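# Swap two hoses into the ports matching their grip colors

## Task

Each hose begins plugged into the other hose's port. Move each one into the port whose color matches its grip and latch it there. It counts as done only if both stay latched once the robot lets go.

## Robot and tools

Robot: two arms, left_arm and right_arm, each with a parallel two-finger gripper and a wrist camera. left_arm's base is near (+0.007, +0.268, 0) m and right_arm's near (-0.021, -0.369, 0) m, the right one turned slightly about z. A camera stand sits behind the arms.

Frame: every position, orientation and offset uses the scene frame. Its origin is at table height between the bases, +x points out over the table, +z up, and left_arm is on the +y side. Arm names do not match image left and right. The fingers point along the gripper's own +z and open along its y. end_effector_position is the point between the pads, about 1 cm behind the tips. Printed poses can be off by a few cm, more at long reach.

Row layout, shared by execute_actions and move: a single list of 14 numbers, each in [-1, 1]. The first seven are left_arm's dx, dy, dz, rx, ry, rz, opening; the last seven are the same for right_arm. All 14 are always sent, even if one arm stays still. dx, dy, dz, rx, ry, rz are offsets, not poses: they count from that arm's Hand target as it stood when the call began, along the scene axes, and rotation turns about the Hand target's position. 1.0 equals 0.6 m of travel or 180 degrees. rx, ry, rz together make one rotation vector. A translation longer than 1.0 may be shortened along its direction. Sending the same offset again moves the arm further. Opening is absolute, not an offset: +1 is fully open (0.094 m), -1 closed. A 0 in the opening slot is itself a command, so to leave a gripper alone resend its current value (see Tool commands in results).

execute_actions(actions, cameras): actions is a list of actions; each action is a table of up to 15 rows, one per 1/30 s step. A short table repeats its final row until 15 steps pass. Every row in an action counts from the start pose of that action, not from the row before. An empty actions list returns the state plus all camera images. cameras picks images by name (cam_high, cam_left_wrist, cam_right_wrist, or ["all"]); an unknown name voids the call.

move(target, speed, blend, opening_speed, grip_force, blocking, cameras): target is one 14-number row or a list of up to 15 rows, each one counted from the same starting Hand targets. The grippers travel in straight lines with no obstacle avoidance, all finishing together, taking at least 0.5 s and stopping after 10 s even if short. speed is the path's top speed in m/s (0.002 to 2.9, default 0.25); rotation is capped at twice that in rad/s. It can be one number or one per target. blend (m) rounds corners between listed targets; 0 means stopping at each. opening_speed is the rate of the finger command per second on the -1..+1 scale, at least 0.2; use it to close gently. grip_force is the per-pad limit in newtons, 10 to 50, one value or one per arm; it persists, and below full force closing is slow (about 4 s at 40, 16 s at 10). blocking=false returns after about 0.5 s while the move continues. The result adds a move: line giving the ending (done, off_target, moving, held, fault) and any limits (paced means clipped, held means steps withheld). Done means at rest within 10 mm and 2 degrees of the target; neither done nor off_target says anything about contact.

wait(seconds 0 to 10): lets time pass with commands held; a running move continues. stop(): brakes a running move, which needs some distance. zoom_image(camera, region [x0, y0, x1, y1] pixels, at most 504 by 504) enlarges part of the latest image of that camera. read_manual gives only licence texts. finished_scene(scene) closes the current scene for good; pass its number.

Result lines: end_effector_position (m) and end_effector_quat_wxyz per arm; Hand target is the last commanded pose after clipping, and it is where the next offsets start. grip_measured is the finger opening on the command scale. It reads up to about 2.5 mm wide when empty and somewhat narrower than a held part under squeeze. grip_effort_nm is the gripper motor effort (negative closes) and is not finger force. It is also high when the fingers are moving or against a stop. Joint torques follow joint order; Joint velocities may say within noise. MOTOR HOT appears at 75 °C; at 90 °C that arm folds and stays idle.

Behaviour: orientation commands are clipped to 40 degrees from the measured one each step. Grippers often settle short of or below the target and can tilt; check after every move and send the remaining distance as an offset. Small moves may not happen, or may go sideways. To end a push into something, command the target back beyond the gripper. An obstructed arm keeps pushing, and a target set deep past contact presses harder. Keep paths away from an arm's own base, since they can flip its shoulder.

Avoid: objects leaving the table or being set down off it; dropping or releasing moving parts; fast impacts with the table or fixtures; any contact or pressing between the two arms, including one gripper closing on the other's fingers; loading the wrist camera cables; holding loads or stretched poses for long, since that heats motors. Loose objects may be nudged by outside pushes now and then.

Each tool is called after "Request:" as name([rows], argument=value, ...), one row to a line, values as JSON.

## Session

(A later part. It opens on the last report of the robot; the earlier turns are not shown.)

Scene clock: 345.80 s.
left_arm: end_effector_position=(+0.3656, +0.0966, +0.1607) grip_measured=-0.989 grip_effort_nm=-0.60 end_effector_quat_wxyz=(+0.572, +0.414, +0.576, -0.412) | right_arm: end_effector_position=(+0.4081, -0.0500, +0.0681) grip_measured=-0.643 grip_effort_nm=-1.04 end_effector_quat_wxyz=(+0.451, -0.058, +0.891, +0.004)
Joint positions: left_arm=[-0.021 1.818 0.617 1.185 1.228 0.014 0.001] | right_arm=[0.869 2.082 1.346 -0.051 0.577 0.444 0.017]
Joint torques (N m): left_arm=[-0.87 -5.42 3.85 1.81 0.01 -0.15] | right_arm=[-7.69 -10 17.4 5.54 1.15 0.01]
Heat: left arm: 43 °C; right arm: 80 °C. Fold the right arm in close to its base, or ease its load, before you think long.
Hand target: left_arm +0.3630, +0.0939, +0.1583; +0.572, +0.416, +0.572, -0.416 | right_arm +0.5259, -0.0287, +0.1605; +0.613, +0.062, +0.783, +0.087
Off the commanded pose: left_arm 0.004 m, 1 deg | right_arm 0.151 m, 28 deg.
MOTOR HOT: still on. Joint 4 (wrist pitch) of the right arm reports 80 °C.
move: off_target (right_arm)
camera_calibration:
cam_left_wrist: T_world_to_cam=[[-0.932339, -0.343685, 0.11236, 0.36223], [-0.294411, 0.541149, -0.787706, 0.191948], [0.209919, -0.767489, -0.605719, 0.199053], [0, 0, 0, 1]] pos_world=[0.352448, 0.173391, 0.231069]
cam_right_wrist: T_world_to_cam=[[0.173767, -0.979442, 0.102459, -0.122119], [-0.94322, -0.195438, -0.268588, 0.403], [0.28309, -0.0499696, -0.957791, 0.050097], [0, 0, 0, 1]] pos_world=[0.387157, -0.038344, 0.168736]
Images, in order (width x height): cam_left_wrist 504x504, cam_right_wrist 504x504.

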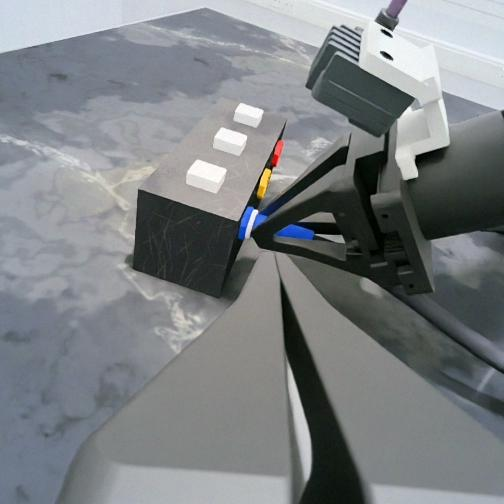

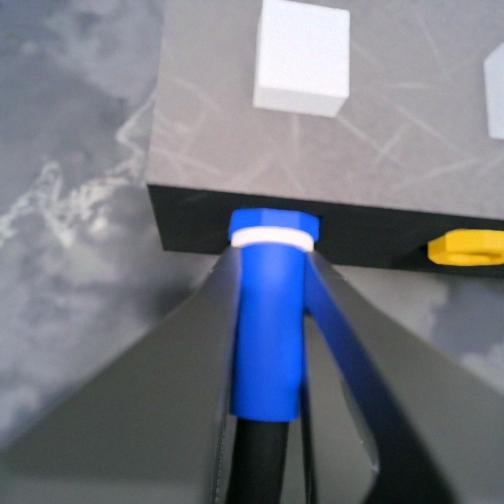

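Request:
move([
  [0,0,0,0,0,0,-1,-0.19,-0.025,-0.14,-0.02,0.09,0.0,-0.8],
  [0,0,0,0,0,0,-1,-0.24,-0.028,-0.14,-0.02,0.09,0.0,-0.8],
], speed=0.15, blend=[0.004,0], cameras=["cam_left_wrist","cam_right_wrist"])

Request:
zoom_image(camera="cam_left_wrist", region=[220, 190, 320, 270])

Scene clock: 347.63 s.
left_arm: end_effector_position=(+0.3656, +0.0966, +0.1607) grip_measured=-0.989 grip_effort_nm=-0.60 end_effector_quat_wxyz=(+0.572, +0.414, +0.576, -0.412) | right_arm: end_effector_position=(+0.3998, -0.0475, +0.0620) grip_measured=-0.643 grip_effort_nm=-1.05 end_effector_quat_wxyz=(+0.489, +0.006, +0.872, +0.040)
Joint positions: left_arm=[-0.021 1.818 0.617 1.185 1.228 0.014 0.001] | right_arm=[0.902 2.083 1.238 0.14 0.641 0.559 0.017]
Joint torques (N m): left_arm=[-0.9 -5.41 3.86 1.82 0.02 -0.15] | right_arm=[4.18 -14.54 3.9 1.66 0.96 1.28]
Heat: left arm: 43 °C; right arm: 79 °C. Fold the right arm in close to its base, or ease its load, before you think long.
Hand target: left_arm +0.3630, +0.0939, +0.1583; +0.572, +0.416, +0.572, -0.416 | right_arm +0.3820, -0.0456, +0.0766; +0.499, +0.055, +0.864, +0.053
Off the commanded pose: left_arm 0.004 m, 1 deg | right_arm 0.023 m, 6 deg.
MOTOR HOT: still on. Joint 4 (wrist pitch) of the right arm reports 79 °C.
move: off_target (right_arm)
camera_calibration:
cam_left_wrist: T_world_to_cam=[[-0.932339, -0.343685, 0.11236, 0.36223], [-0.294411, 0.541149, -0.787706, 0.191948], [0.209919, -0.767489, -0.605719, 0.199053], [0, 0, 0, 1]] pos_world=[0.352448, 0.173391, 0.231069]
cam_right_wrist: T_world_to_cam=[[0.0924816, -0.995636, -0.0125313, -0.0786899], [-0.929032, -0.0817532, -0.360854, 0.399546], [0.358255, 0.0450143, -0.932538, 0.0196206], [0, 0, 0, 1]] pos_world=[0.37144, -0.0465655, 0.161489]
Images, in order (width x height): cam_left_wrist 504x504, cam_right_wrist 504x504.

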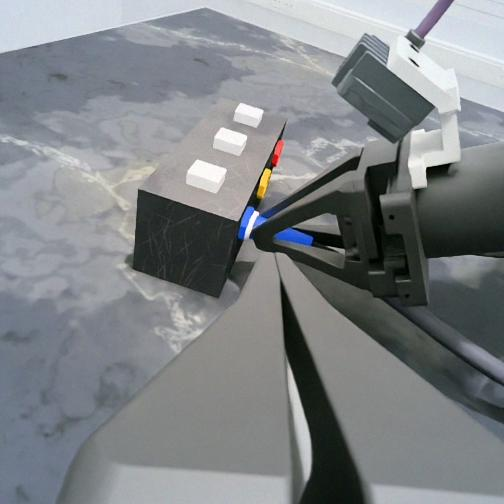

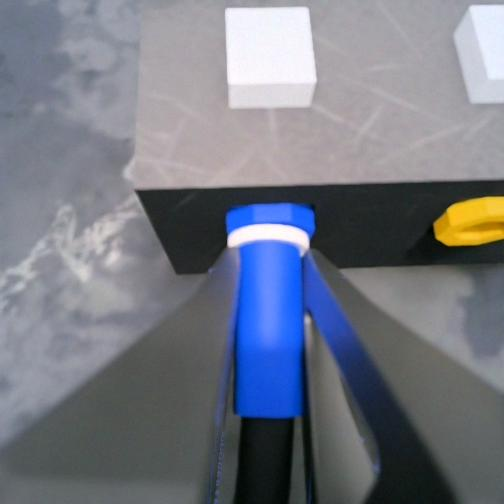

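Scaled by 5.040 from the camera's 504x504 image, which has a finer 720x720 frame.

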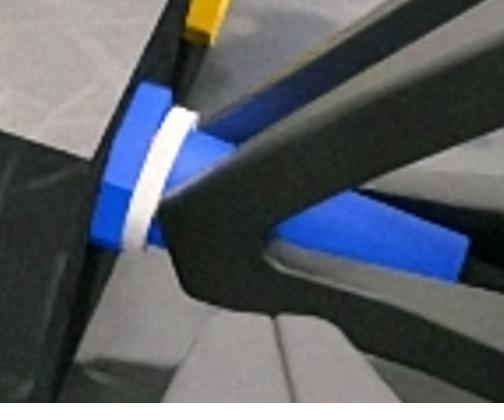

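Request:
move([
  [0,0,0,0,0,0,-1,0.03,0,-0.01,0,0,0,-0.8],
  [0,0,0,0,0,0,-1,0.03,0,-0.01,0,0,0,-0.2],
  [0,0,0,0,0,0,-1,-0.08,-0.01,0.01,0,0,0,-0.2],
  [0,0,0,0,0,0,-1,-0.08,-0.05,0.15,0,0.03,0,-0.2],
], speed=0.12, cameras=["all"])

Request:
zoom_image(camera="cam_left_wrist", region=[200, 170, 340, 286])

Scene clock: 351.93 s.
left_arm: end_effector_position=(+0.3656, +0.0966, +0.1607) grip_measured=-0.989 grip_effort_nm=-0.61 end_effector_quat_wxyz=(+0.572, +0.414, +0.576, -0.412) | right_arm: end_effector_position=(+0.3289, -0.0804, +0.1395) grip_measured=-0.202 grip_effort_nm=0.11 end_effector_quat_wxyz=(+0.442, +0.038, +0.896, +0.022)
Joint positions: left_arm=[-0.021 1.818 0.617 1.185 1.228 0.014 0.001] | right_arm=[0.988 1.759 1.242 -0.392 0.689 0.777 0.037]
Joint torques (N m): left_arm=[-0.91 -5.42 3.85 1.82 0.01 -0.15] | right_arm=[-0.12 -11.38 9.68 1.66 0.28 0.2]
Heat: left arm: 43 °C; right arm: 75 °C. Fold the right arm in close to its base, or ease its load, before you think long.
Hand target: left_arm +0.3630, +0.0939, +0.1583; +0.572, +0.416, +0.572, -0.416 | right_arm +0.3340, -0.0756, +0.1665; +0.457, +0.057, +0.886, +0.050
Off the commanded pose: left_arm 0.004 m, 1 deg | right_arm 0.028 m, 4 deg.
MOTOR HOT: still on. Joint 4 (wrist pitch) of the right arm reports 75 °C.
move: off_target (right_arm); target 2's new opening was sent with right_arm's hand 0.009 m and 6 deg from that target
camera_calibration:
cam_left_wrist: T_world_to_cam=[[-0.932339, -0.343685, 0.11236, 0.36223], [-0.294411, 0.541149, -0.787706, 0.191948], [0.209919, -0.767489, -0.605719, 0.199053], [0, 0, 0, 1]] pos_world=[0.352448, 0.173391, 0.231069]
cam_right_wrist: T_world_to_cam=[[0.0200694, -0.99965, -0.0172629, -0.079743], [-0.966223, -0.0149554, -0.257274, 0.362063], [0.256925, 0.0218432, -0.966184, 0.15493], [0, 0, 0, 1]] pos_world=[0.311628, -0.0776844, 0.241464]

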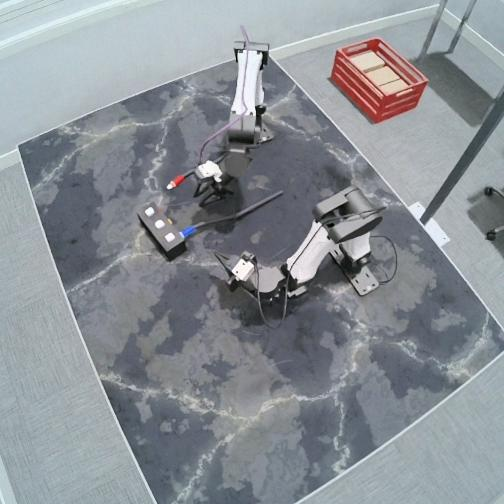

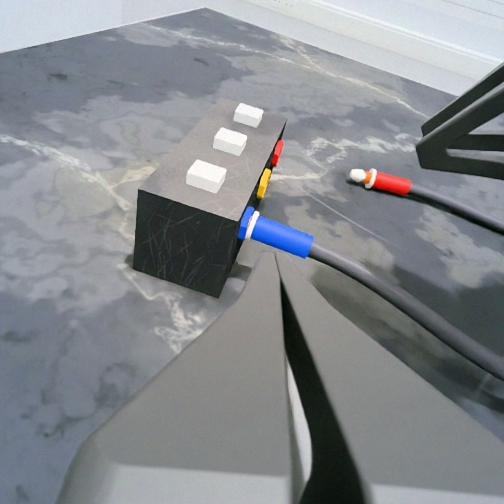

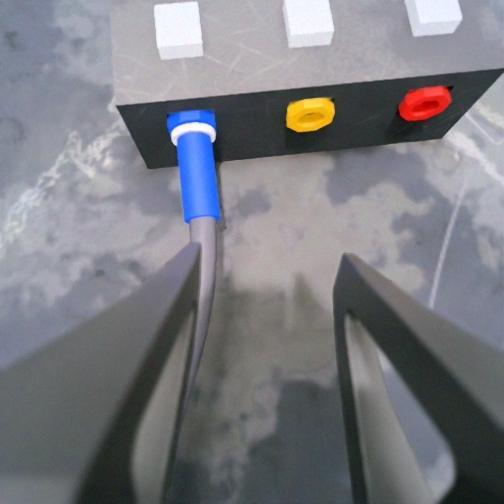

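Scaled by 3.600 from the camera's 504x504 image, which has a finer 720x720 frame.

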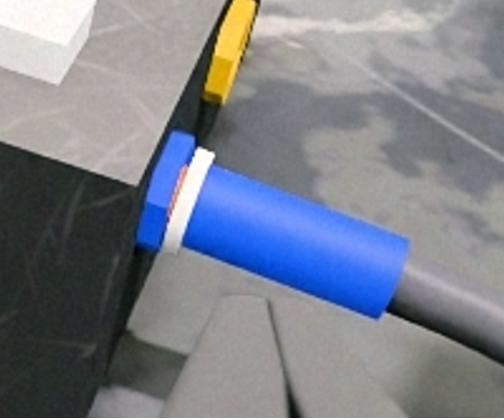

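Request:
move([
  [0,0,0,0,0,0,-1,-0.03,-0.14,0.02,-0.0249,0.0163,0.0432,-0.2],
  [0,0,0,0,0,0,-1,-0.025,-0.29,-0.04,-0.0249,0.0163,0.0432,-0.2],
], speed=0.2, blend=[0.03,0], cameras=["cam_left_wrist","cam_right_wrist"])

Scene clock: 354.13 s.
left_arm: end_effector_position=(+0.3656, +0.0966, +0.1607) grip_measured=-0.989 grip_effort_nm=-0.60 end_effector_quat_wxyz=(+0.572, +0.414, +0.576, -0.412) | right_arm: end_effector_position=(+0.3192, -0.2488, +0.1368) grip_measured=-0.202 grip_effort_nm=0.11 end_effector_quat_wxyz=(+0.420, -0.019, +0.906, +0.039)
Joint positions: left_arm=[-0.021 1.818 0.617 1.185 1.228 0.014 0.001] | right_arm=[0.521 1.241 0.74 -0.231 0.27 0.306 0.037]
Joint torques (N m): left_arm=[-0.9 -5.41 3.85 1.82 0.01 -0.15] | right_arm=[-0.18 -6.35 5.96 2.24 0.04 -0.03]
Heat: left arm: 43 °C; right arm: 74 °C. Fold the right arm in close to its base, or ease its load, before you think long.
Hand target: left_arm +0.3630, +0.0939, +0.1583; +0.572, +0.416, +0.572, -0.416 | right_arm +0.3190, -0.2496, +0.1425; +0.432, -0.020, +0.901, +0.045
Off the commanded pose: left_arm 0.004 m, 1 deg | right_arm 0.006 m, 2 deg.
MOTOR HOT: still on. Joint 4 (wrist pitch) of the right arm reports 74 °C.
move: done
camera_calibration:
cam_left_wrist: T_world_to_cam=[[-0.932339, -0.343685, 0.11236, 0.36223], [-0.294411, 0.541149, -0.787706, 0.191948], [0.209919, -0.767489, -0.605719, 0.199053], [0, 0, 0, 1]] pos_world=[0.352448, 0.173391, 0.231069]
cam_right_wrist: T_world_to_cam=[[0.138934, -0.990301, -0.0014555, -0.285698], [-0.967507, -0.135423, -0.21352, 0.313979], [0.211252, 0.0310735, -0.976938, 0.176821], [0, 0, 0, 1]] pos_world=[0.306116, -0.245901, 0.239368]
Images, in order (width x height): cam_left_wrist 504x504, cam_right_wrist 504x504.

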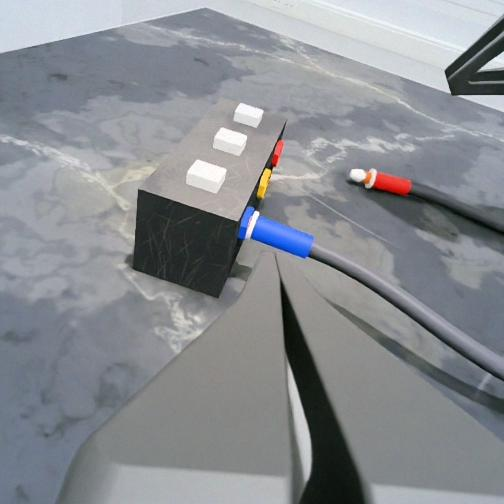

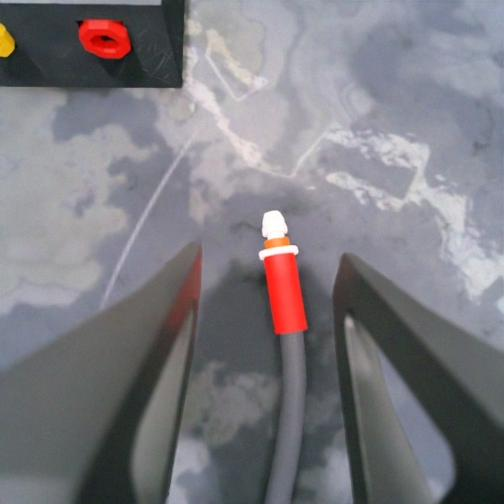

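Request:
move([
  [0,0,0,0,0,0,-1,0.0417,-0.0133,-0.12,0,0,0.05,-0.2],
  [0,0,0,0,0,0,-1,0.0417,-0.0133,-0.2,0,0,0.05,-0.2],
], speed=0.15, blend=[0.01,0], cameras=["cam_right_wrist"])

Scene clock: 356.23 s.
left_arm: end_effector_position=(+0.3656, +0.0966, +0.1607) grip_measured=-0.989 grip_effort_nm=-0.60 end_effector_quat_wxyz=(+0.572, +0.414, +0.576, -0.412) | right_arm: end_effector_position=(+0.3455, -0.2567, +0.0271) grip_measured=-0.202 grip_effort_nm=0.11 end_effector_quat_wxyz=(+0.427, -0.086, +0.897, +0.078)
Joint positions: left_arm=[-0.021 1.818 0.617 1.185 1.228 0.014 0.001] | right_arm=[0.361 1.61 0.481 0.457 0.026 0.106 0.037]
Joint torques (N m): left_arm=[-0.88 -5.42 3.84 1.82 0.01 -0.15] | right_arm=[-0.2 -4.71 4.21 2.42 -0.07 -0.06]
Heat: left arm: 43 °C; right arm: 73 °C. Fold the right arm in close to its base, or ease its load, before you think long.
Hand target: left_arm +0.3630, +0.0939, +0.1583; +0.572, +0.416, +0.572, -0.416 | right_arm +0.3440, -0.2575, +0.0225; +0.427, -0.090, +0.896, +0.079
Off the commanded pose: left_arm 0.004 m, 1 deg | right_arm 0.005 m, 1 deg.
MOTOR HOT: still on. Joint 4 (wrist pitch) of the right arm reports 73 °C.
move: done
camera_calibration:
cam_right_wrist: T_world_to_cam=[[0.289838, -0.956998, -0.0121901, -0.340723], [-0.92971, -0.278504, -0.240986, 0.265801], [0.227228, 0.0811801, -0.970452, 0.0714757], [0, 0, 0, 1]] pos_world=[0.329631, -0.257847, 0.129265]
Images, in order (width x height): cam_right_wrist 504x504.

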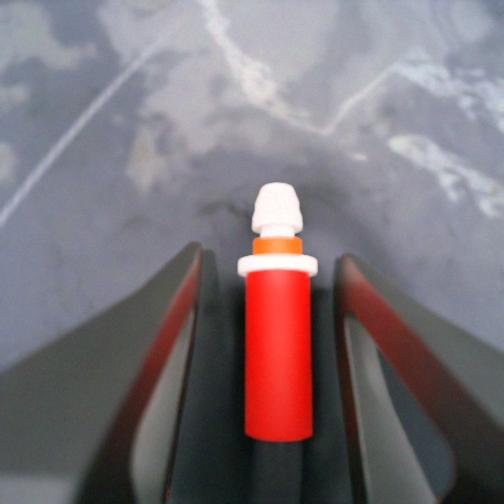

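Request:
move([
  [0,0,0,0,0,0,-1,-0.0167,-0.004,-0.004,0,0,0,-0.2],
], speed=0.1, cameras=["cam_right_wrist"])

Scene clock: 357.20 s.
left_arm: end_effector_position=(+0.3656, +0.0966, +0.1607) grip_measured=-0.989 grip_effort_nm=-0.61 end_effector_quat_wxyz=(+0.572, +0.414, +0.576, -0.412) | right_arm: end_effector_position=(+0.3376, -0.2592, +0.0205) grip_measured=-0.202 grip_effort_nm=0.11 end_effector_quat_wxyz=(+0.427, -0.086, +0.897, +0.078)
Joint positions: left_arm=[-0.021 1.818 0.617 1.185 1.228 0.014 0.001] | right_arm=[0.361 1.61 0.441 0.495 0.026 0.105 0.037]
Joint torques (N m): left_arm=[-0.91 -5.41 3.85 1.82 0.01 -0.15] | right_arm=[0.16 -6.53 3.82 2.19 -0.09 -0.03]
Heat: left arm: 43 °C; right arm: 72 °C. Fold the right arm in close to its base, or ease its load, before you think long.
Hand target: left_arm +0.3630, +0.0939, +0.1583; +0.572, +0.416, +0.572, -0.416 | right_arm +0.3340, -0.2599, +0.0201; +0.427, -0.090, +0.896, +0.079
Off the commanded pose: left_arm 0.004 m, 1 deg | right_arm 0.004 m, 0 deg.
MOTOR HOT: still on. Joint 4 (wrist pitch) of the right arm reports 72 °C.
move: done
camera_calibration:
cam_right_wrist: T_world_to_cam=[[0.29023, -0.956888, -0.0114817, -0.341053], [-0.929981, -0.2792, -0.23913, 0.256082], [0.225615, 0.0800806, -0.97092, 0.0674037], [0, 0, 0, 1]] pos_world=[0.321928, -0.260249, 0.122765]
Images, in order (width x height): cam_right_wrist 504x504.

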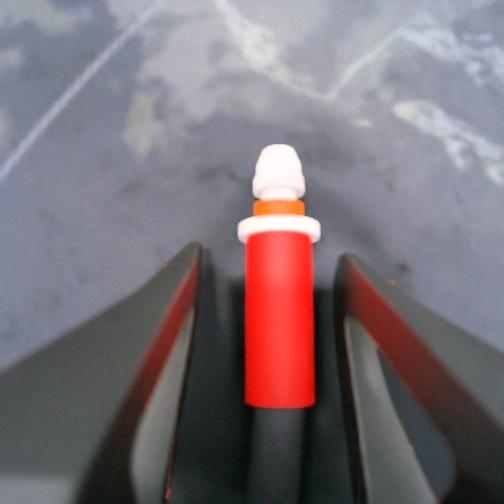

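Request:
move([
  [0,0,0,0,0,0,-1,0,0,0,0,0,0,-0.8],
  [0,0,0,0,0,0,-1,-0.02,0.02,0.07,0,0,-0.02,-0.8],
  [0,0,0,0,0,0,-1,0.01,0.15,0.08,0,0.01,-0.054,-0.8],
  [0,0,0,0,0,0,-1,0.05,0.17,0.085,0,0.01,-0.054,-0.8],
], speed=0.12, blend=[0,0.01,0.01,0], cameras=["cam_left_wrist","cam_right_wrist"])

Request:
zoom_image(camera="cam_left_wrist", region=[230, 110, 350, 206])

Request:
zoom_image(camera="cam_right_wrist", region=[180, 110, 380, 270])

Scene clock: 360.20 s.
left_arm: end_effector_position=(+0.3656, +0.0966, +0.1607) grip_measured=-0.989 grip_effort_nm=-0.60 end_effector_quat_wxyz=(+0.572, +0.414, +0.576, -0.412) | right_arm: end_effector_position=(+0.3522, -0.1617, +0.0614) grip_measured=-0.642 grip_effort_nm=-1.05 end_effector_quat_wxyz=(+0.404, -0.026, +0.913, +0.039)
Joint positions: left_arm=[-0.021 1.818 0.617 1.185 1.228 0.014 0.001] | right_arm=[0.714 1.695 0.848 0.037 0.391 0.448 0.017]
Joint torques (N m): left_arm=[-0.9 -5.39 3.84 1.82 0.02 -0.15] | right_arm=[-0.24 -6.41 9.32 1.98 0.3 0.19]
Heat: left arm: 43 °C; right arm: 71 °C.
Hand target: left_arm +0.3630, +0.0939, +0.1583; +0.572, +0.416, +0.572, -0.416 | right_arm +0.3639, -0.1579, +0.0711; +0.418, -0.013, +0.907, +0.044
Off the commanded pose: left_arm 0.004 m, 1 deg | right_arm 0.016 m, 2 deg.
MOTOR HOT: cleared for the motors of the right arm.
move: off_target (right_arm)
camera_calibration:
cam_left_wrist: T_world_to_cam=[[-0.932339, -0.343685, 0.11236, 0.36223], [-0.294411, 0.541149, -0.787706, 0.191948], [0.209919, -0.767489, -0.605719, 0.199053], [0, 0, 0, 1]] pos_world=[0.352448, 0.173391, 0.231069]
cam_right_wrist: T_world_to_cam=[[0.152845, -0.98825, 0.000457696, -0.208886], [-0.972094, -0.15043, -0.180009, 0.338782], [0.177963, 0.0270686, -0.983665, 0.105004], [0, 0, 0, 1]] pos_world=[0.342568, -0.158311, 0.164368]
Images, in order (width x height): cam_left_wrist 504x504, cam_right_wrist 504x504.

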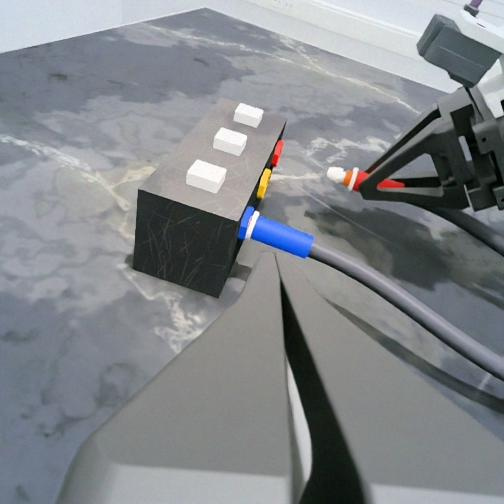

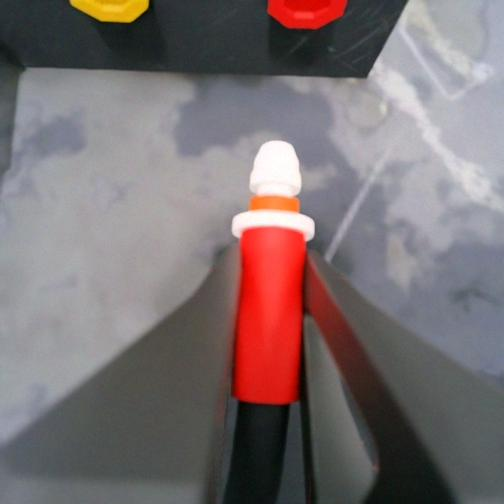

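Scaled by 4.200 from the camera's 504x504 image, which has a finer 720x720 frame.

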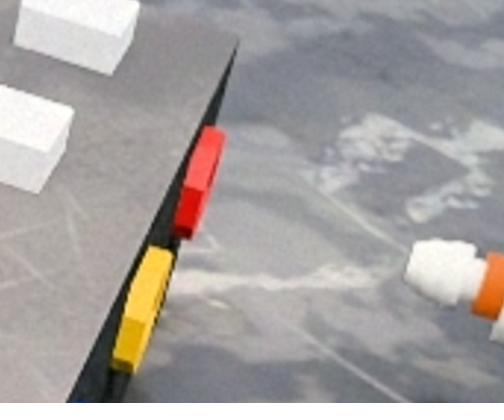

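Scaled by 2.520 from the camera's 504x504 image, which has a finer 720x720 frame.

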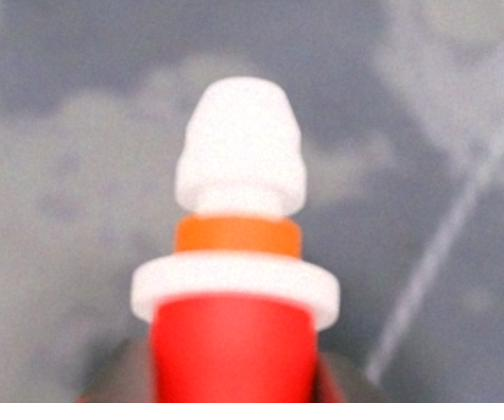

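Request:
move([
  [0,0,0,0,0,0,-1,-0.03,-0.0235,-0.035,0,0,0,-0.8],
  [0,0,0,0,0,0,-1,-0.02,-0.0168,-0.0085,0,0,0,-0.8],
  [0,0,0,0,0,0,-1,0.0468,-0.0052,-0.001,0,0,0,-0.8],
], speed=0.1, blend=[0.004,0.004,0], cameras=["cam_left_wrist","cam_right_wrist"])

Request:
zoom_image(camera="cam_left_wrist", region=[240, 120, 340, 200])

Request:
zoom_image(camera="cam_right_wrist", region=[180, 110, 380, 270])

Scene clock: 362.03 s.
left_arm: end_effector_position=(+0.3656, +0.0966, +0.1607) grip_measured=-0.989 grip_effort_nm=-0.60 end_effector_quat_wxyz=(+0.572, +0.414, +0.576, -0.412) | right_arm: end_effector_position=(+0.3812, -0.1677, +0.0613) grip_measured=-0.642 grip_effort_nm=-1.05 end_effector_quat_wxyz=(+0.407, -0.013, +0.913, +0.036)
Joint positions: left_arm=[-0.021 1.818 0.617 1.185 1.228 0.014 0.001] | right_arm=[0.655 1.768 0.929 0.044 0.367 0.424 0.017]
Joint torques (N m): left_arm=[-0.88 -5.42 3.85 1.82 0.01 -0.15] | right_arm=[-0.08 -6.98 9.44 2.01 0.1 -0.01]
Heat: left arm: 43 °C; right arm: 70 °C.
Hand target: left_arm +0.3630, +0.0939, +0.1583; +0.572, +0.416, +0.572, -0.416 | right_arm +0.3920, -0.1611, +0.0705; +0.418, -0.013, +0.907, +0.044
Off the commanded pose: left_arm 0.004 m, 1 deg | right_arm 0.016 m, 2 deg.
move: off_target (right_arm)
camera_calibration:
cam_left_wrist: T_world_to_cam=[[-0.932339, -0.343685, 0.11236, 0.36223], [-0.294411, 0.541149, -0.787706, 0.191948], [0.209919, -0.767489, -0.605719, 0.199053], [0, 0, 0, 1]] pos_world=[0.352448, 0.173391, 0.231069]
cam_right_wrist: T_world_to_cam=[[0.126434, -0.991967, -0.00388371, -0.209572], [-0.975059, -0.123557, -0.184373, 0.371852], [0.182412, 0.0270979, -0.982849, 0.098205], [0, 0, 0, 1]] pos_world=[0.371161, -0.164605, 0.164266]
Images, in order (width x height): cam_left_wrist 504x504, cam_right_wrist 504x504.

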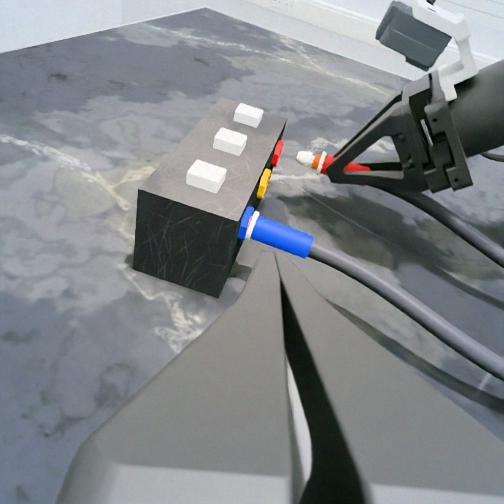

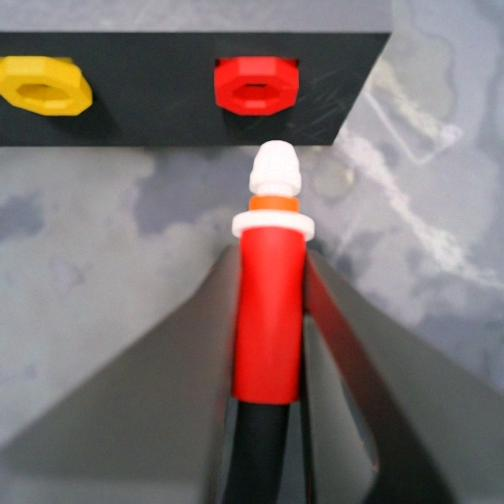

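Scaled by 5.040 from the camera's 504x504 image, which has a finer 720x720 frame.

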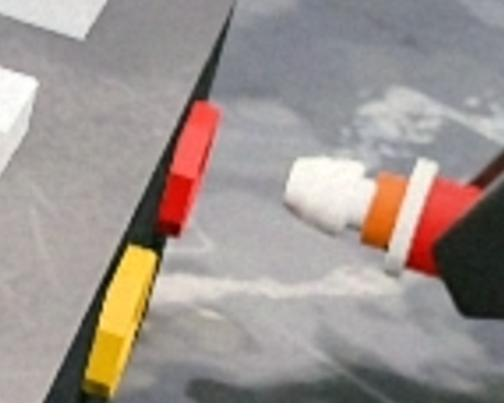

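Scaled by 2.520 from the camera's 504x504 image, which has a finer 720x720 frame.

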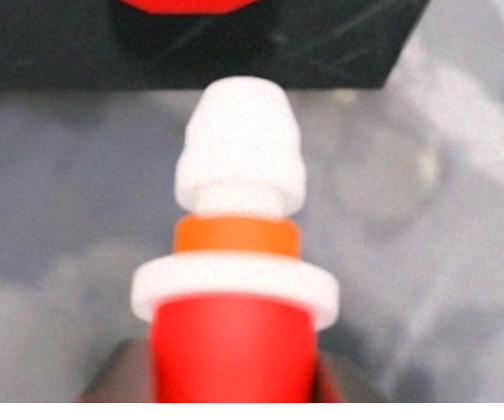

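Request:
move([
  [0,0,0,0,0,0,-1,-0.0333,-0.0067,-0.0333,0,0,0,-0.8],
  [0,0,0,0,0,0,-1,-0.0333,-0.0015,-0.0075,0,0,0,-0.8],
  [0,0,0,0,0,0,-1,0.0183,0.0105,-0.0022,0,0,0,-0.8],
], speed=0.1, blend=[0.004,0.004,0], cameras=["cam_left_wrist","cam_right_wrist"])

Request:
zoom_image(camera="cam_left_wrist", region=[240, 120, 340, 200])

Request:
zoom_image(camera="cam_right_wrist", region=[180, 70, 380, 230])

Scene clock: 364.07 s.
left_arm: end_effector_position=(+0.3656, +0.0966, +0.1607) grip_measured=-0.989 grip_effort_nm=-0.60 end_effector_quat_wxyz=(+0.572, +0.414, +0.576, -0.412) | right_arm: end_effector_position=(+0.3930, -0.1610, +0.0612) grip_measured=-0.642 grip_effort_nm=-1.04 end_effector_quat_wxyz=(+0.408, -0.013, +0.912, +0.036)
Joint positions: left_arm=[-0.021 1.818 0.617 1.185 1.228 0.014 0.001] | right_arm=[0.651 1.813 0.983 0.038 0.365 0.421 0.017]
Joint torques (N m): left_arm=[-0.88 -5.44 3.85 1.82 0.01 -0.15] | right_arm=[-0.02 -7.41 9.24 2 0.11 -0.03]
Heat: left arm: 43 °C; right arm: 69 °C.
Hand target: left_arm +0.3630, +0.0939, +0.1583; +0.572, +0.416, +0.572, -0.416 | right_arm +0.4030, -0.1549, +0.0691; +0.418, -0.013, +0.907, +0.043
Off the commanded pose: left_arm 0.004 m, 1 deg | right_arm 0.014 m, 2 deg.
move: off_target (right_arm)
camera_calibration:
cam_left_wrist: T_world_to_cam=[[-0.932339, -0.343685, 0.11236, 0.36223], [-0.294411, 0.541149, -0.787706, 0.191948], [0.209919, -0.767489, -0.605719, 0.199053], [0, 0, 0, 1]] pos_world=[0.352448, 0.173391, 0.231069]
cam_right_wrist: T_world_to_cam=[[0.126128, -0.992, -0.00518407, -0.204165], [-0.974704, -0.122953, -0.186641, 0.384276], [0.184511, 0.0285936, -0.982414, 0.095074], [0, 0, 0, 1]] pos_world=[0.382764, -0.158002, 0.164066]
Images, in order (width x height): cam_left_wrist 504x504, cam_right_wrist 504x504.

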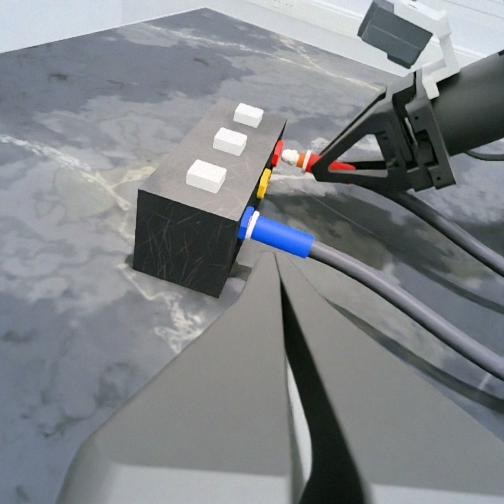

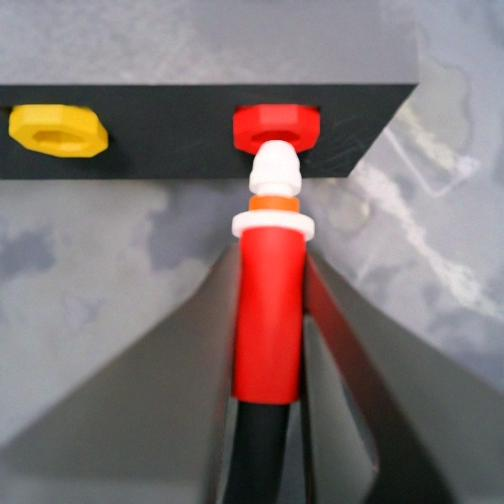

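Scaled by 5.040 from the camera's 504x504 image, which has a finer 720x720 frame.

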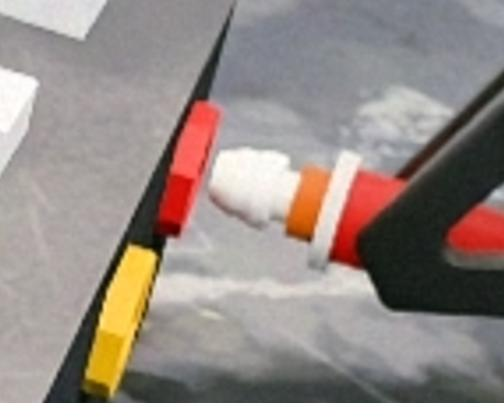

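Scaled by 2.520 from the camera's 504x504 image, which has a finer 720x720 frame.

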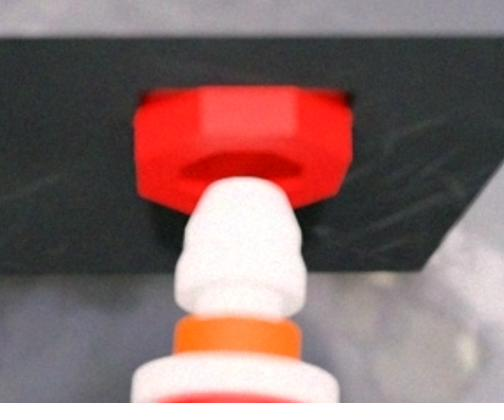

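Request:
move(target=[0,0,0,0,0,0,-1,0.037,0.004,0.012,0,0,0,-0.8], speed=0.08, cameras=["cam_left_wrist","cam_right_wrist"])

Request:
zoom_image(camera="cam_left_wrist", region=[240, 120, 340, 200])

Request:
zoom_image(camera="cam_right_wrist", region=[180, 70, 380, 230])

Scene clock: 365.13 s.
left_arm: end_effector_position=(+0.3656, +0.0966, +0.1607) grip_measured=-0.989 grip_effort_nm=-0.60 end_effector_quat_wxyz=(+0.572, +0.414, +0.576, -0.412) | right_arm: end_effector_position=(+0.4054, -0.1617, +0.0617) grip_measured=-0.642 grip_effort_nm=-1.04 end_effector_quat_wxyz=(+0.394, -0.017, +0.919, +0.027)
Joint positions: left_arm=[-0.021 1.818 0.617 1.185 1.228 0.014 0.001] | right_arm=[0.631 1.853 1.066 -0.035 0.351 0.403 0.017]
Joint torques (N m): left_arm=[-0.9 -5.44 3.82 1.81 0.01 -0.14] | right_arm=[-0.58 -7.3 10.5 2.35 0.03 -0.06]
Heat: left arm: 43 °C; right arm: 69 °C.
Hand target: left_arm +0.3630, +0.0939, +0.1583; +0.572, +0.416, +0.572, -0.416 | right_arm +0.4253, -0.1524, +0.0764; +0.418, -0.013, +0.907, +0.043
Off the commanded pose: left_arm 0.004 m, 1 deg | right_arm 0.026 m, 4 deg.
move: off_target (right_arm)
camera_calibration:
cam_left_wrist: T_world_to_cam=[[-0.932339, -0.343685, 0.11236, 0.36223], [-0.294411, 0.541149, -0.787706, 0.191948], [0.209919, -0.767489, -0.605719, 0.199053], [0, 0, 0, 1]] pos_world=[0.352448, 0.173391, 0.231069]
cam_right_wrist: T_world_to_cam=[[0.126846, -0.991838, 0.012943, -0.20782], [-0.979747, -0.127317, -0.154554, 0.395814], [0.15494, 0.00692373, -0.9879, 0.102249], [0, 0, 0, 1]] pos_world=[0.398316, -0.156438, 0.164876]
Images, in order (width x height): cam_left_wrist 504x504, cam_right_wrist 504x504.

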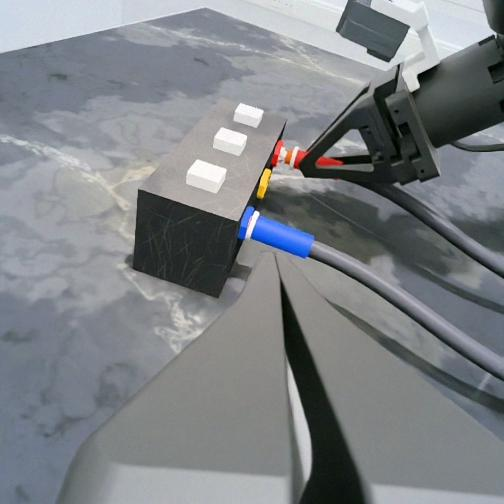

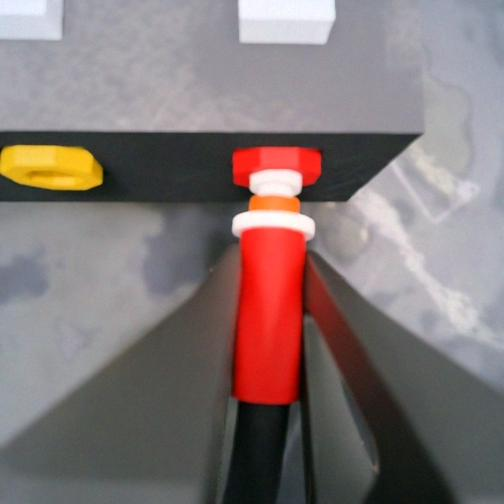

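Scaled by 5.040 from the camera's 504x504 image, which has a finer 720x720 frame.

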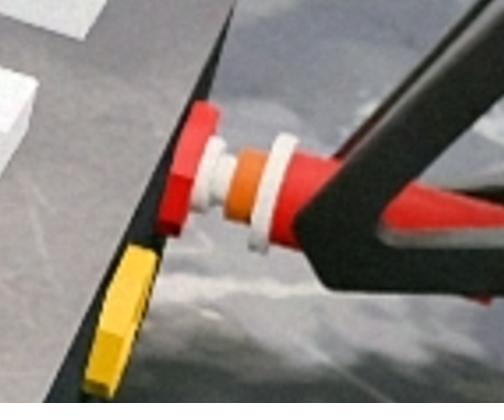

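Scaled by 2.520 from the camera's 504x504 image, which has a finer 720x720 frame.

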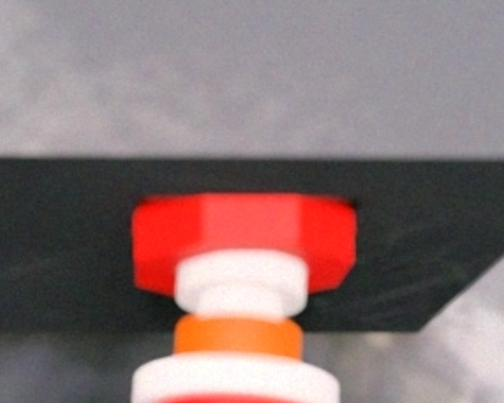

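Request:
move([
  [0,0,0,0,0,0,-1,0.04,0.003,0.025,0.008,-0.015,-0.005,-0.8],
  [0,0,0,0,0,0,-1,0.075,0.006,0.045,0.018,-0.03,-0.012,-0.8],
], speed=0.12, blend=[0.004,0], cameras=["cam_left_wrist","cam_right_wrist"])

Request:
zoom_image(camera="cam_left_wrist", region=[240, 120, 340, 200])

Request:
zoom_image(camera="cam_right_wrist", region=[180, 100, 380, 260])

Scene clock: 366.33 s.
left_arm: end_effector_position=(+0.3656, +0.0966, +0.1607) grip_measured=-0.989 grip_effort_nm=-0.60 end_effector_quat_wxyz=(+0.572, +0.414, +0.576, -0.412) | right_arm: end_effector_position=(+0.4091, -0.1617, +0.0635) grip_measured=-0.642 grip_effort_nm=-1.05 end_effector_quat_wxyz=(+0.372, -0.023, +0.928, +0.025)
Joint positions: left_arm=[-0.021 1.818 0.617 1.185 1.228 0.014 0.001] | right_arm=[0.616 1.869 1.133 -0.129 0.32 0.397 0.017]
Joint torques (N m): left_arm=[-0.88 -5.42 3.84 1.82 0.02 -0.15] | right_arm=[-2.62 -6.79 13.12 3.8 0.4 0.04]
Heat: left arm: 43 °C; right arm: 69 °C.
Hand target: left_arm +0.3630, +0.0939, +0.1583; +0.572, +0.416, +0.572, -0.416 | right_arm +0.4702, -0.1488, +0.1034; +0.461, +0.014, +0.885, +0.061
Off the commanded pose: left_arm 0.004 m, 1 deg | right_arm 0.074 m, 13 deg.
move: off_target (right_arm)
camera_calibration:
cam_left_wrist: T_world_to_cam=[[-0.932339, -0.343685, 0.11236, 0.36223], [-0.294411, 0.541149, -0.787706, 0.191948], [0.209919, -0.767489, -0.605719, 0.199053], [0, 0, 0, 1]] pos_world=[0.352448, 0.173391, 0.231069]
cam_right_wrist: T_world_to_cam=[[0.137703, -0.990355, 0.0152906, -0.212739], [-0.984624, -0.138549, -0.106395, 0.396866], [0.107487, -0.000404571, -0.994206, 0.122011], [0, 0, 0, 1]] pos_world=[0.406944, -0.155653, 0.166782]
Images, in order (width x height): cam_left_wrist 504x504, cam_right_wrist 504x504.

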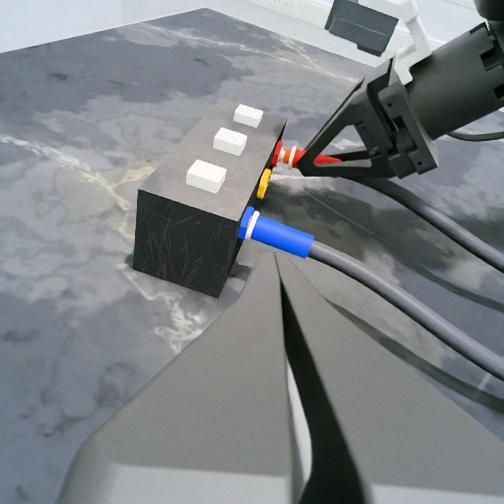

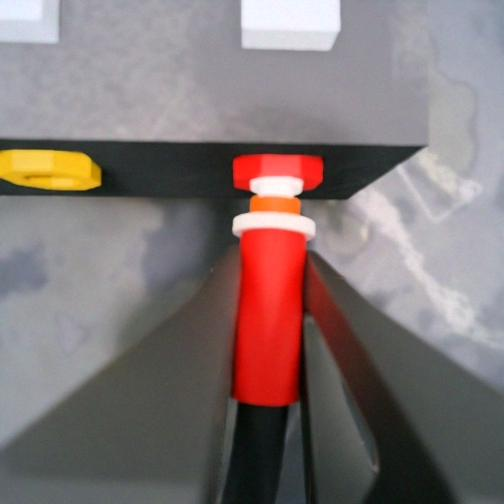

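Scaled by 5.040 from the camera's 504x504 image, which has a finer 720x720 frame.

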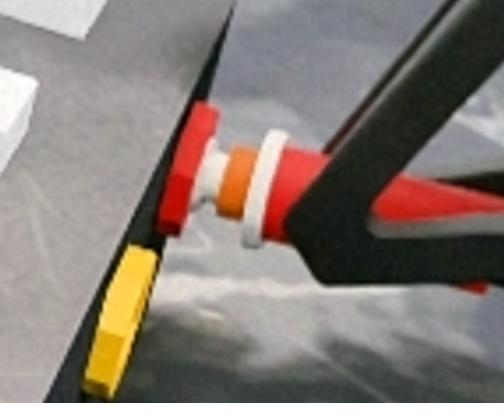

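Scaled by 2.520 from the camera's 504x504 image, which has a finer 720x720 frame.

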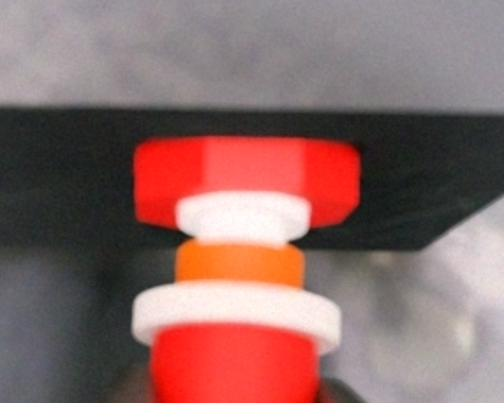

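Request:
move([
  [0,0,0,0,0,0,-1,0.04,0.004,0.0,0.006,-0.02,-0.004,-0.8],
  [0,0,0,0,0,0,-1,0.085,0.009,0.01,0.014,-0.05,-0.008,-0.8],
], speed=0.12, blend=[0.004,0], cameras=["cam_left_wrist","cam_right_wrist"])

Request:
zoom_image(camera="cam_left_wrist", region=[240, 120, 340, 200])

Request:
zoom_image(camera="cam_right_wrist", region=[180, 100, 380, 260])

Scene clock: 367.53 s.
left_arm: end_effector_position=(+0.3656, +0.0966, +0.1607) grip_measured=-0.989 grip_effort_nm=-0.60 end_effector_quat_wxyz=(+0.572, +0.414, +0.576, -0.412) | right_arm: end_effector_position=(+0.4144, -0.1612, +0.0545) grip_measured=-0.642 grip_effort_nm=-1.05 end_effector_quat_wxyz=(+0.370, -0.026, +0.928, +0.023)
Joint positions: left_arm=[-0.021 1.818 0.617 1.185 1.228 0.014 0.001] | right_arm=[0.609 1.903 1.141 -0.105 0.316 0.385 0.017]
Joint torques (N m): left_arm=[-0.88 -5.39 3.85 1.82 0.02 -0.15] | right_arm=[-4.53 -5.35 14.68 5.41 0.71 -0.08]
Heat: left arm: 43 °C; right arm: 71 °C.
Hand target: left_arm +0.3630, +0.0939, +0.1583; +0.572, +0.416, +0.572, -0.416 | right_arm +0.5212, -0.1433, +0.1095; +0.530, +0.030, +0.844, +0.075
Off the commanded pose: left_arm 0.004 m, 1 deg | right_arm 0.121 m, 23 deg.
move: off_target (right_arm)
camera_calibration:
cam_left_wrist: T_world_to_cam=[[-0.932339, -0.343685, 0.11236, 0.36223], [-0.294411, 0.541149, -0.787706, 0.191948], [0.209919, -0.767489, -0.605719, 0.199053], [0, 0, 0, 1]] pos_world=[0.352448, 0.173391, 0.231069]
cam_right_wrist: T_world_to_cam=[[0.142493, -0.989575, 0.0209043, -0.214921], [-0.984271, -0.143894, -0.102499, 0.3999], [0.104438, -0.00597017, -0.994513, 0.112923], [0, 0, 0, 1]] pos_world=[0.412442, -0.154463, 0.157785]
Images, in order (width x height): cam_left_wrist 504x504, cam_right_wrist 504x504.

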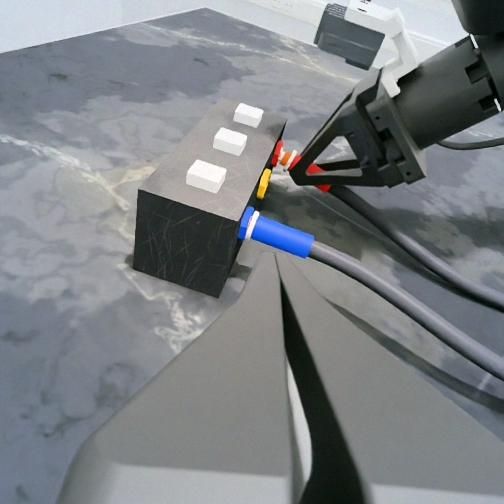

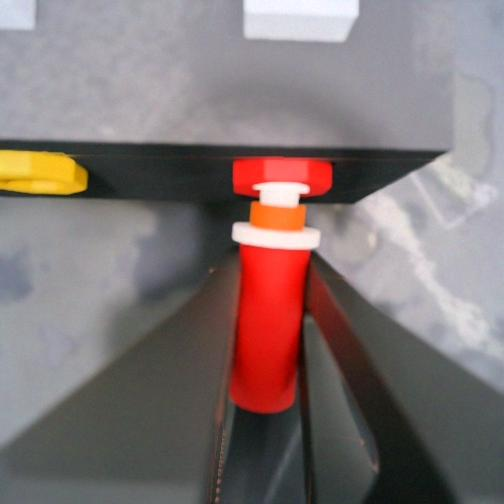

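Scaled by 5.040 from the camera's 504x504 image, which has a finer 720x720 frame.

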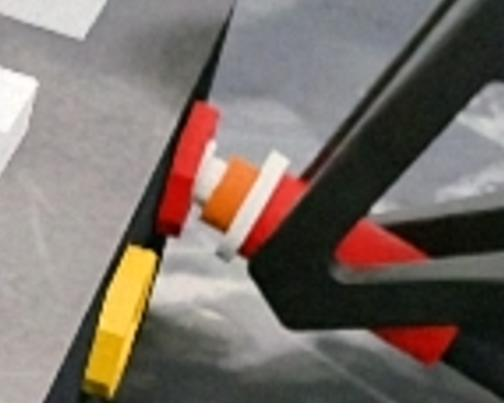

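Scaled by 2.520 from the camera's 504x504 image, which has a finer 720x720 frame.

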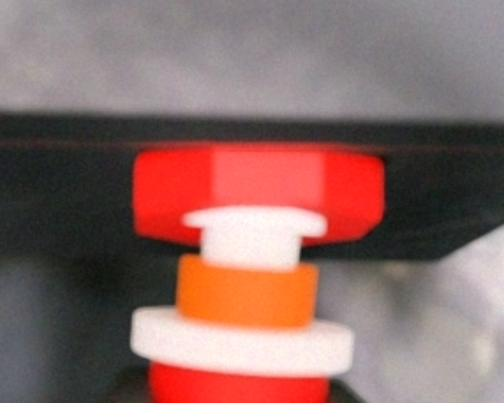

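Request:
move([
  [0,0,0,0,0,0,-1,-0.1,-0.01,0.015,-0.014,0.04,0.008,-0.8],
], speed=0.15, cameras=["cam_left_wrist"])

Request:
zoom_image(camera="cam_left_wrist", region=[240, 120, 340, 200])

Scene clock: 368.37 s.
left_arm: end_effector_position=(+0.3656, +0.0966, +0.1607) grip_measured=-0.989 grip_effort_nm=-0.60 end_effector_quat_wxyz=(+0.572, +0.414, +0.576, -0.412) | right_arm: end_effector_position=(+0.4127, -0.1613, +0.0543) grip_measured=-0.642 grip_effort_nm=-1.05 end_effector_quat_wxyz=(+0.367, -0.027, +0.930, +0.023)
Joint positions: left_arm=[-0.021 1.818 0.617 1.185 1.228 0.014 0.001] | right_arm=[0.61 1.9 1.141 -0.115 0.313 0.386 0.017]
Joint torques (N m): left_arm=[-0.9 -5.41 3.84 1.81 0.01 -0.15] | right_arm=[-0.98 -13.2 10.09 3.69 0.64 0.14]
Heat: left arm: 43 °C; right arm: 72 °C.
Hand target: left_arm +0.3630, +0.0939, +0.1583; +0.572, +0.416, +0.572, -0.416 | right_arm +0.4613, -0.1494, +0.1185; +0.475, +0.013, +0.878, +0.061
Off the commanded pose: left_arm 0.004 m, 1 deg | right_arm 0.081 m, 15 deg.
move: off_target (right_arm)
camera_calibration:
cam_left_wrist: T_world_to_cam=[[-0.932339, -0.343685, 0.11236, 0.36223], [-0.294411, 0.541149, -0.787706, 0.191948], [0.209919, -0.767489, -0.605719, 0.199053], [0, 0, 0, 1]] pos_world=[0.352448, 0.173391, 0.231069]
Images, in order (width x height): cam_left_wrist 504x504.

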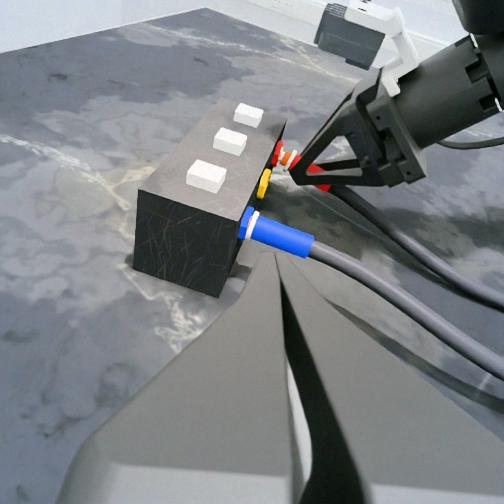

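Scaled by 5.040 from the camera's 504x504 image, which has a finer 720x720 frame.

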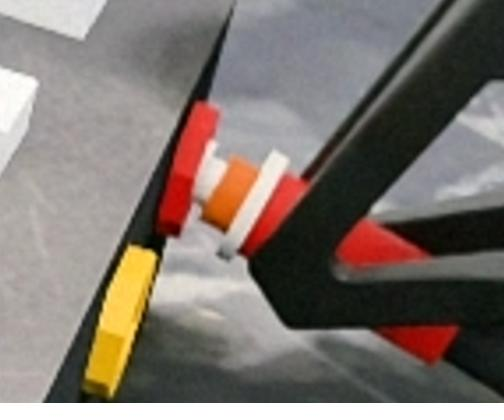

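Request:
move([
  [0,0,0,0,0,0,-1,-0.1,-0.01,-0.03,-0.014,0.04,0.008,-0.8],
  [0,0,0,0,0,0,-1,-0.1,-0.01,-0.0,-0.014,0.04,0.008,-0.8],
], speed=0.15, blend=[0.004,0], cameras=["cam_left_wrist","cam_right_wrist"])

Request:
zoom_image(camera="cam_left_wrist", region=[240, 120, 340, 200])

Request:
zoom_image(camera="cam_right_wrist", region=[180, 100, 380, 260])

Scene clock: 369.83 s.
left_arm: end_effector_position=(+0.3656, +0.0966, +0.1607) grip_measured=-0.989 grip_effort_nm=-0.60 end_effector_quat_wxyz=(+0.572, +0.414, +0.576, -0.412) | right_arm: end_effector_position=(+0.3926, -0.1605, +0.0892) grip_measured=-0.642 grip_effort_nm=-1.05 end_effector_quat_wxyz=(+0.389, -0.018, +0.921, +0.031)
Joint positions: left_arm=[-0.021 1.818 0.617 1.185 1.228 0.014 0.001] | right_arm=[0.648 1.768 1.088 -0.154 0.35 0.421 0.017]
Joint torques (N m): left_arm=[-0.88 -5.41 3.86 1.82 0.01 -0.14] | right_arm=[0.55 -11.48 9.21 1.97 0.28 0.19]
Heat: left arm: 43 °C; right arm: 71 °C.
Hand target: left_arm +0.3630, +0.0939, +0.1583; +0.572, +0.416, +0.572, -0.416 | right_arm +0.4013, -0.1553, +0.1185; +0.419, -0.005, +0.907, +0.047
Off the commanded pose: left_arm 0.004 m, 1 deg | right_arm 0.031 m, 4 deg.
move: off_target (right_arm)
camera_calibration:
cam_left_wrist: T_world_to_cam=[[-0.932339, -0.343685, 0.11236, 0.36223], [-0.294411, 0.541149, -0.787706, 0.191948], [0.209919, -0.767489, -0.605719, 0.199053], [0, 0, 0, 1]] pos_world=[0.352448, 0.173391, 0.231069]
cam_right_wrist: T_world_to_cam=[[0.132453, -0.991181, 0.0041127, -0.206635], [-0.980658, -0.131648, -0.144843, 0.386348], [0.144107, 0.0151517, -0.989446, 0.137008], [0, 0, 0, 1]] pos_world=[0.386501, -0.156026, 0.192372]
Images, in order (width x height): cam_left_wrist 504x504, cam_right_wrist 504x504.

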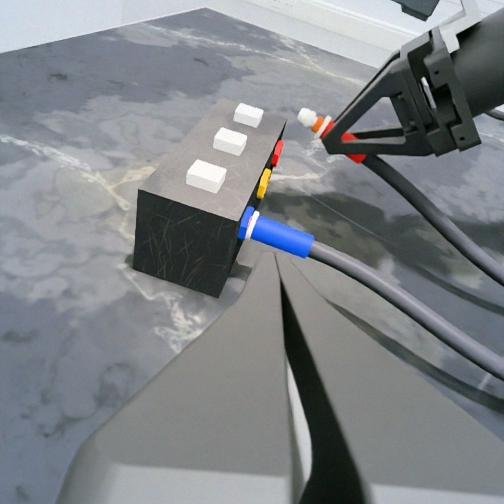

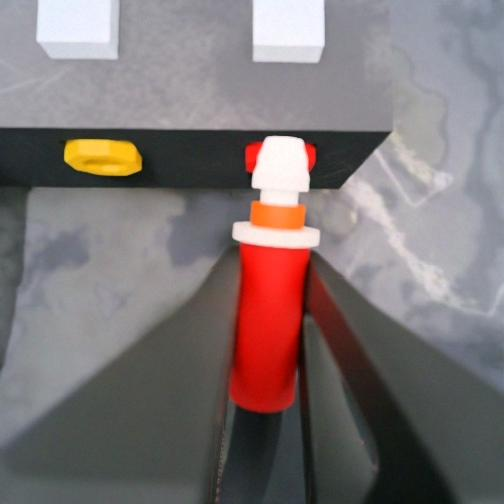

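Scaled by 5.040 from the camera's 504x504 image, which has a finer 720x720 frame.

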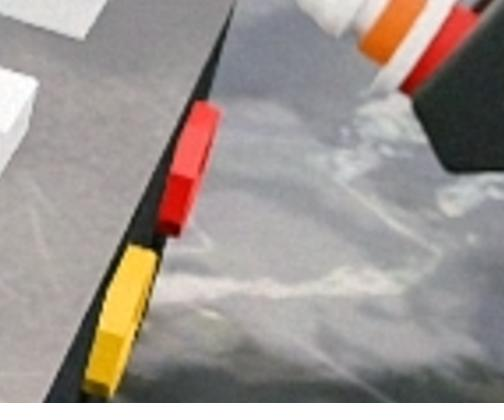

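Scaled by 2.520 from the camera's 504x504 image, which has a finer 720x720 frame.

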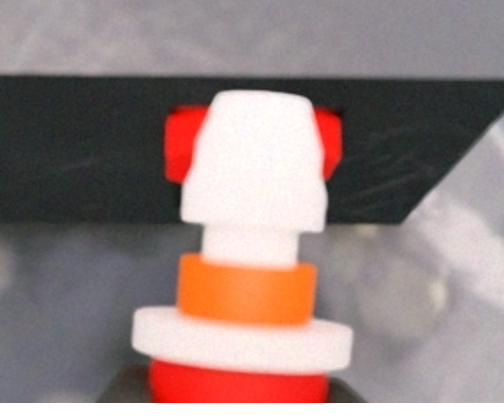

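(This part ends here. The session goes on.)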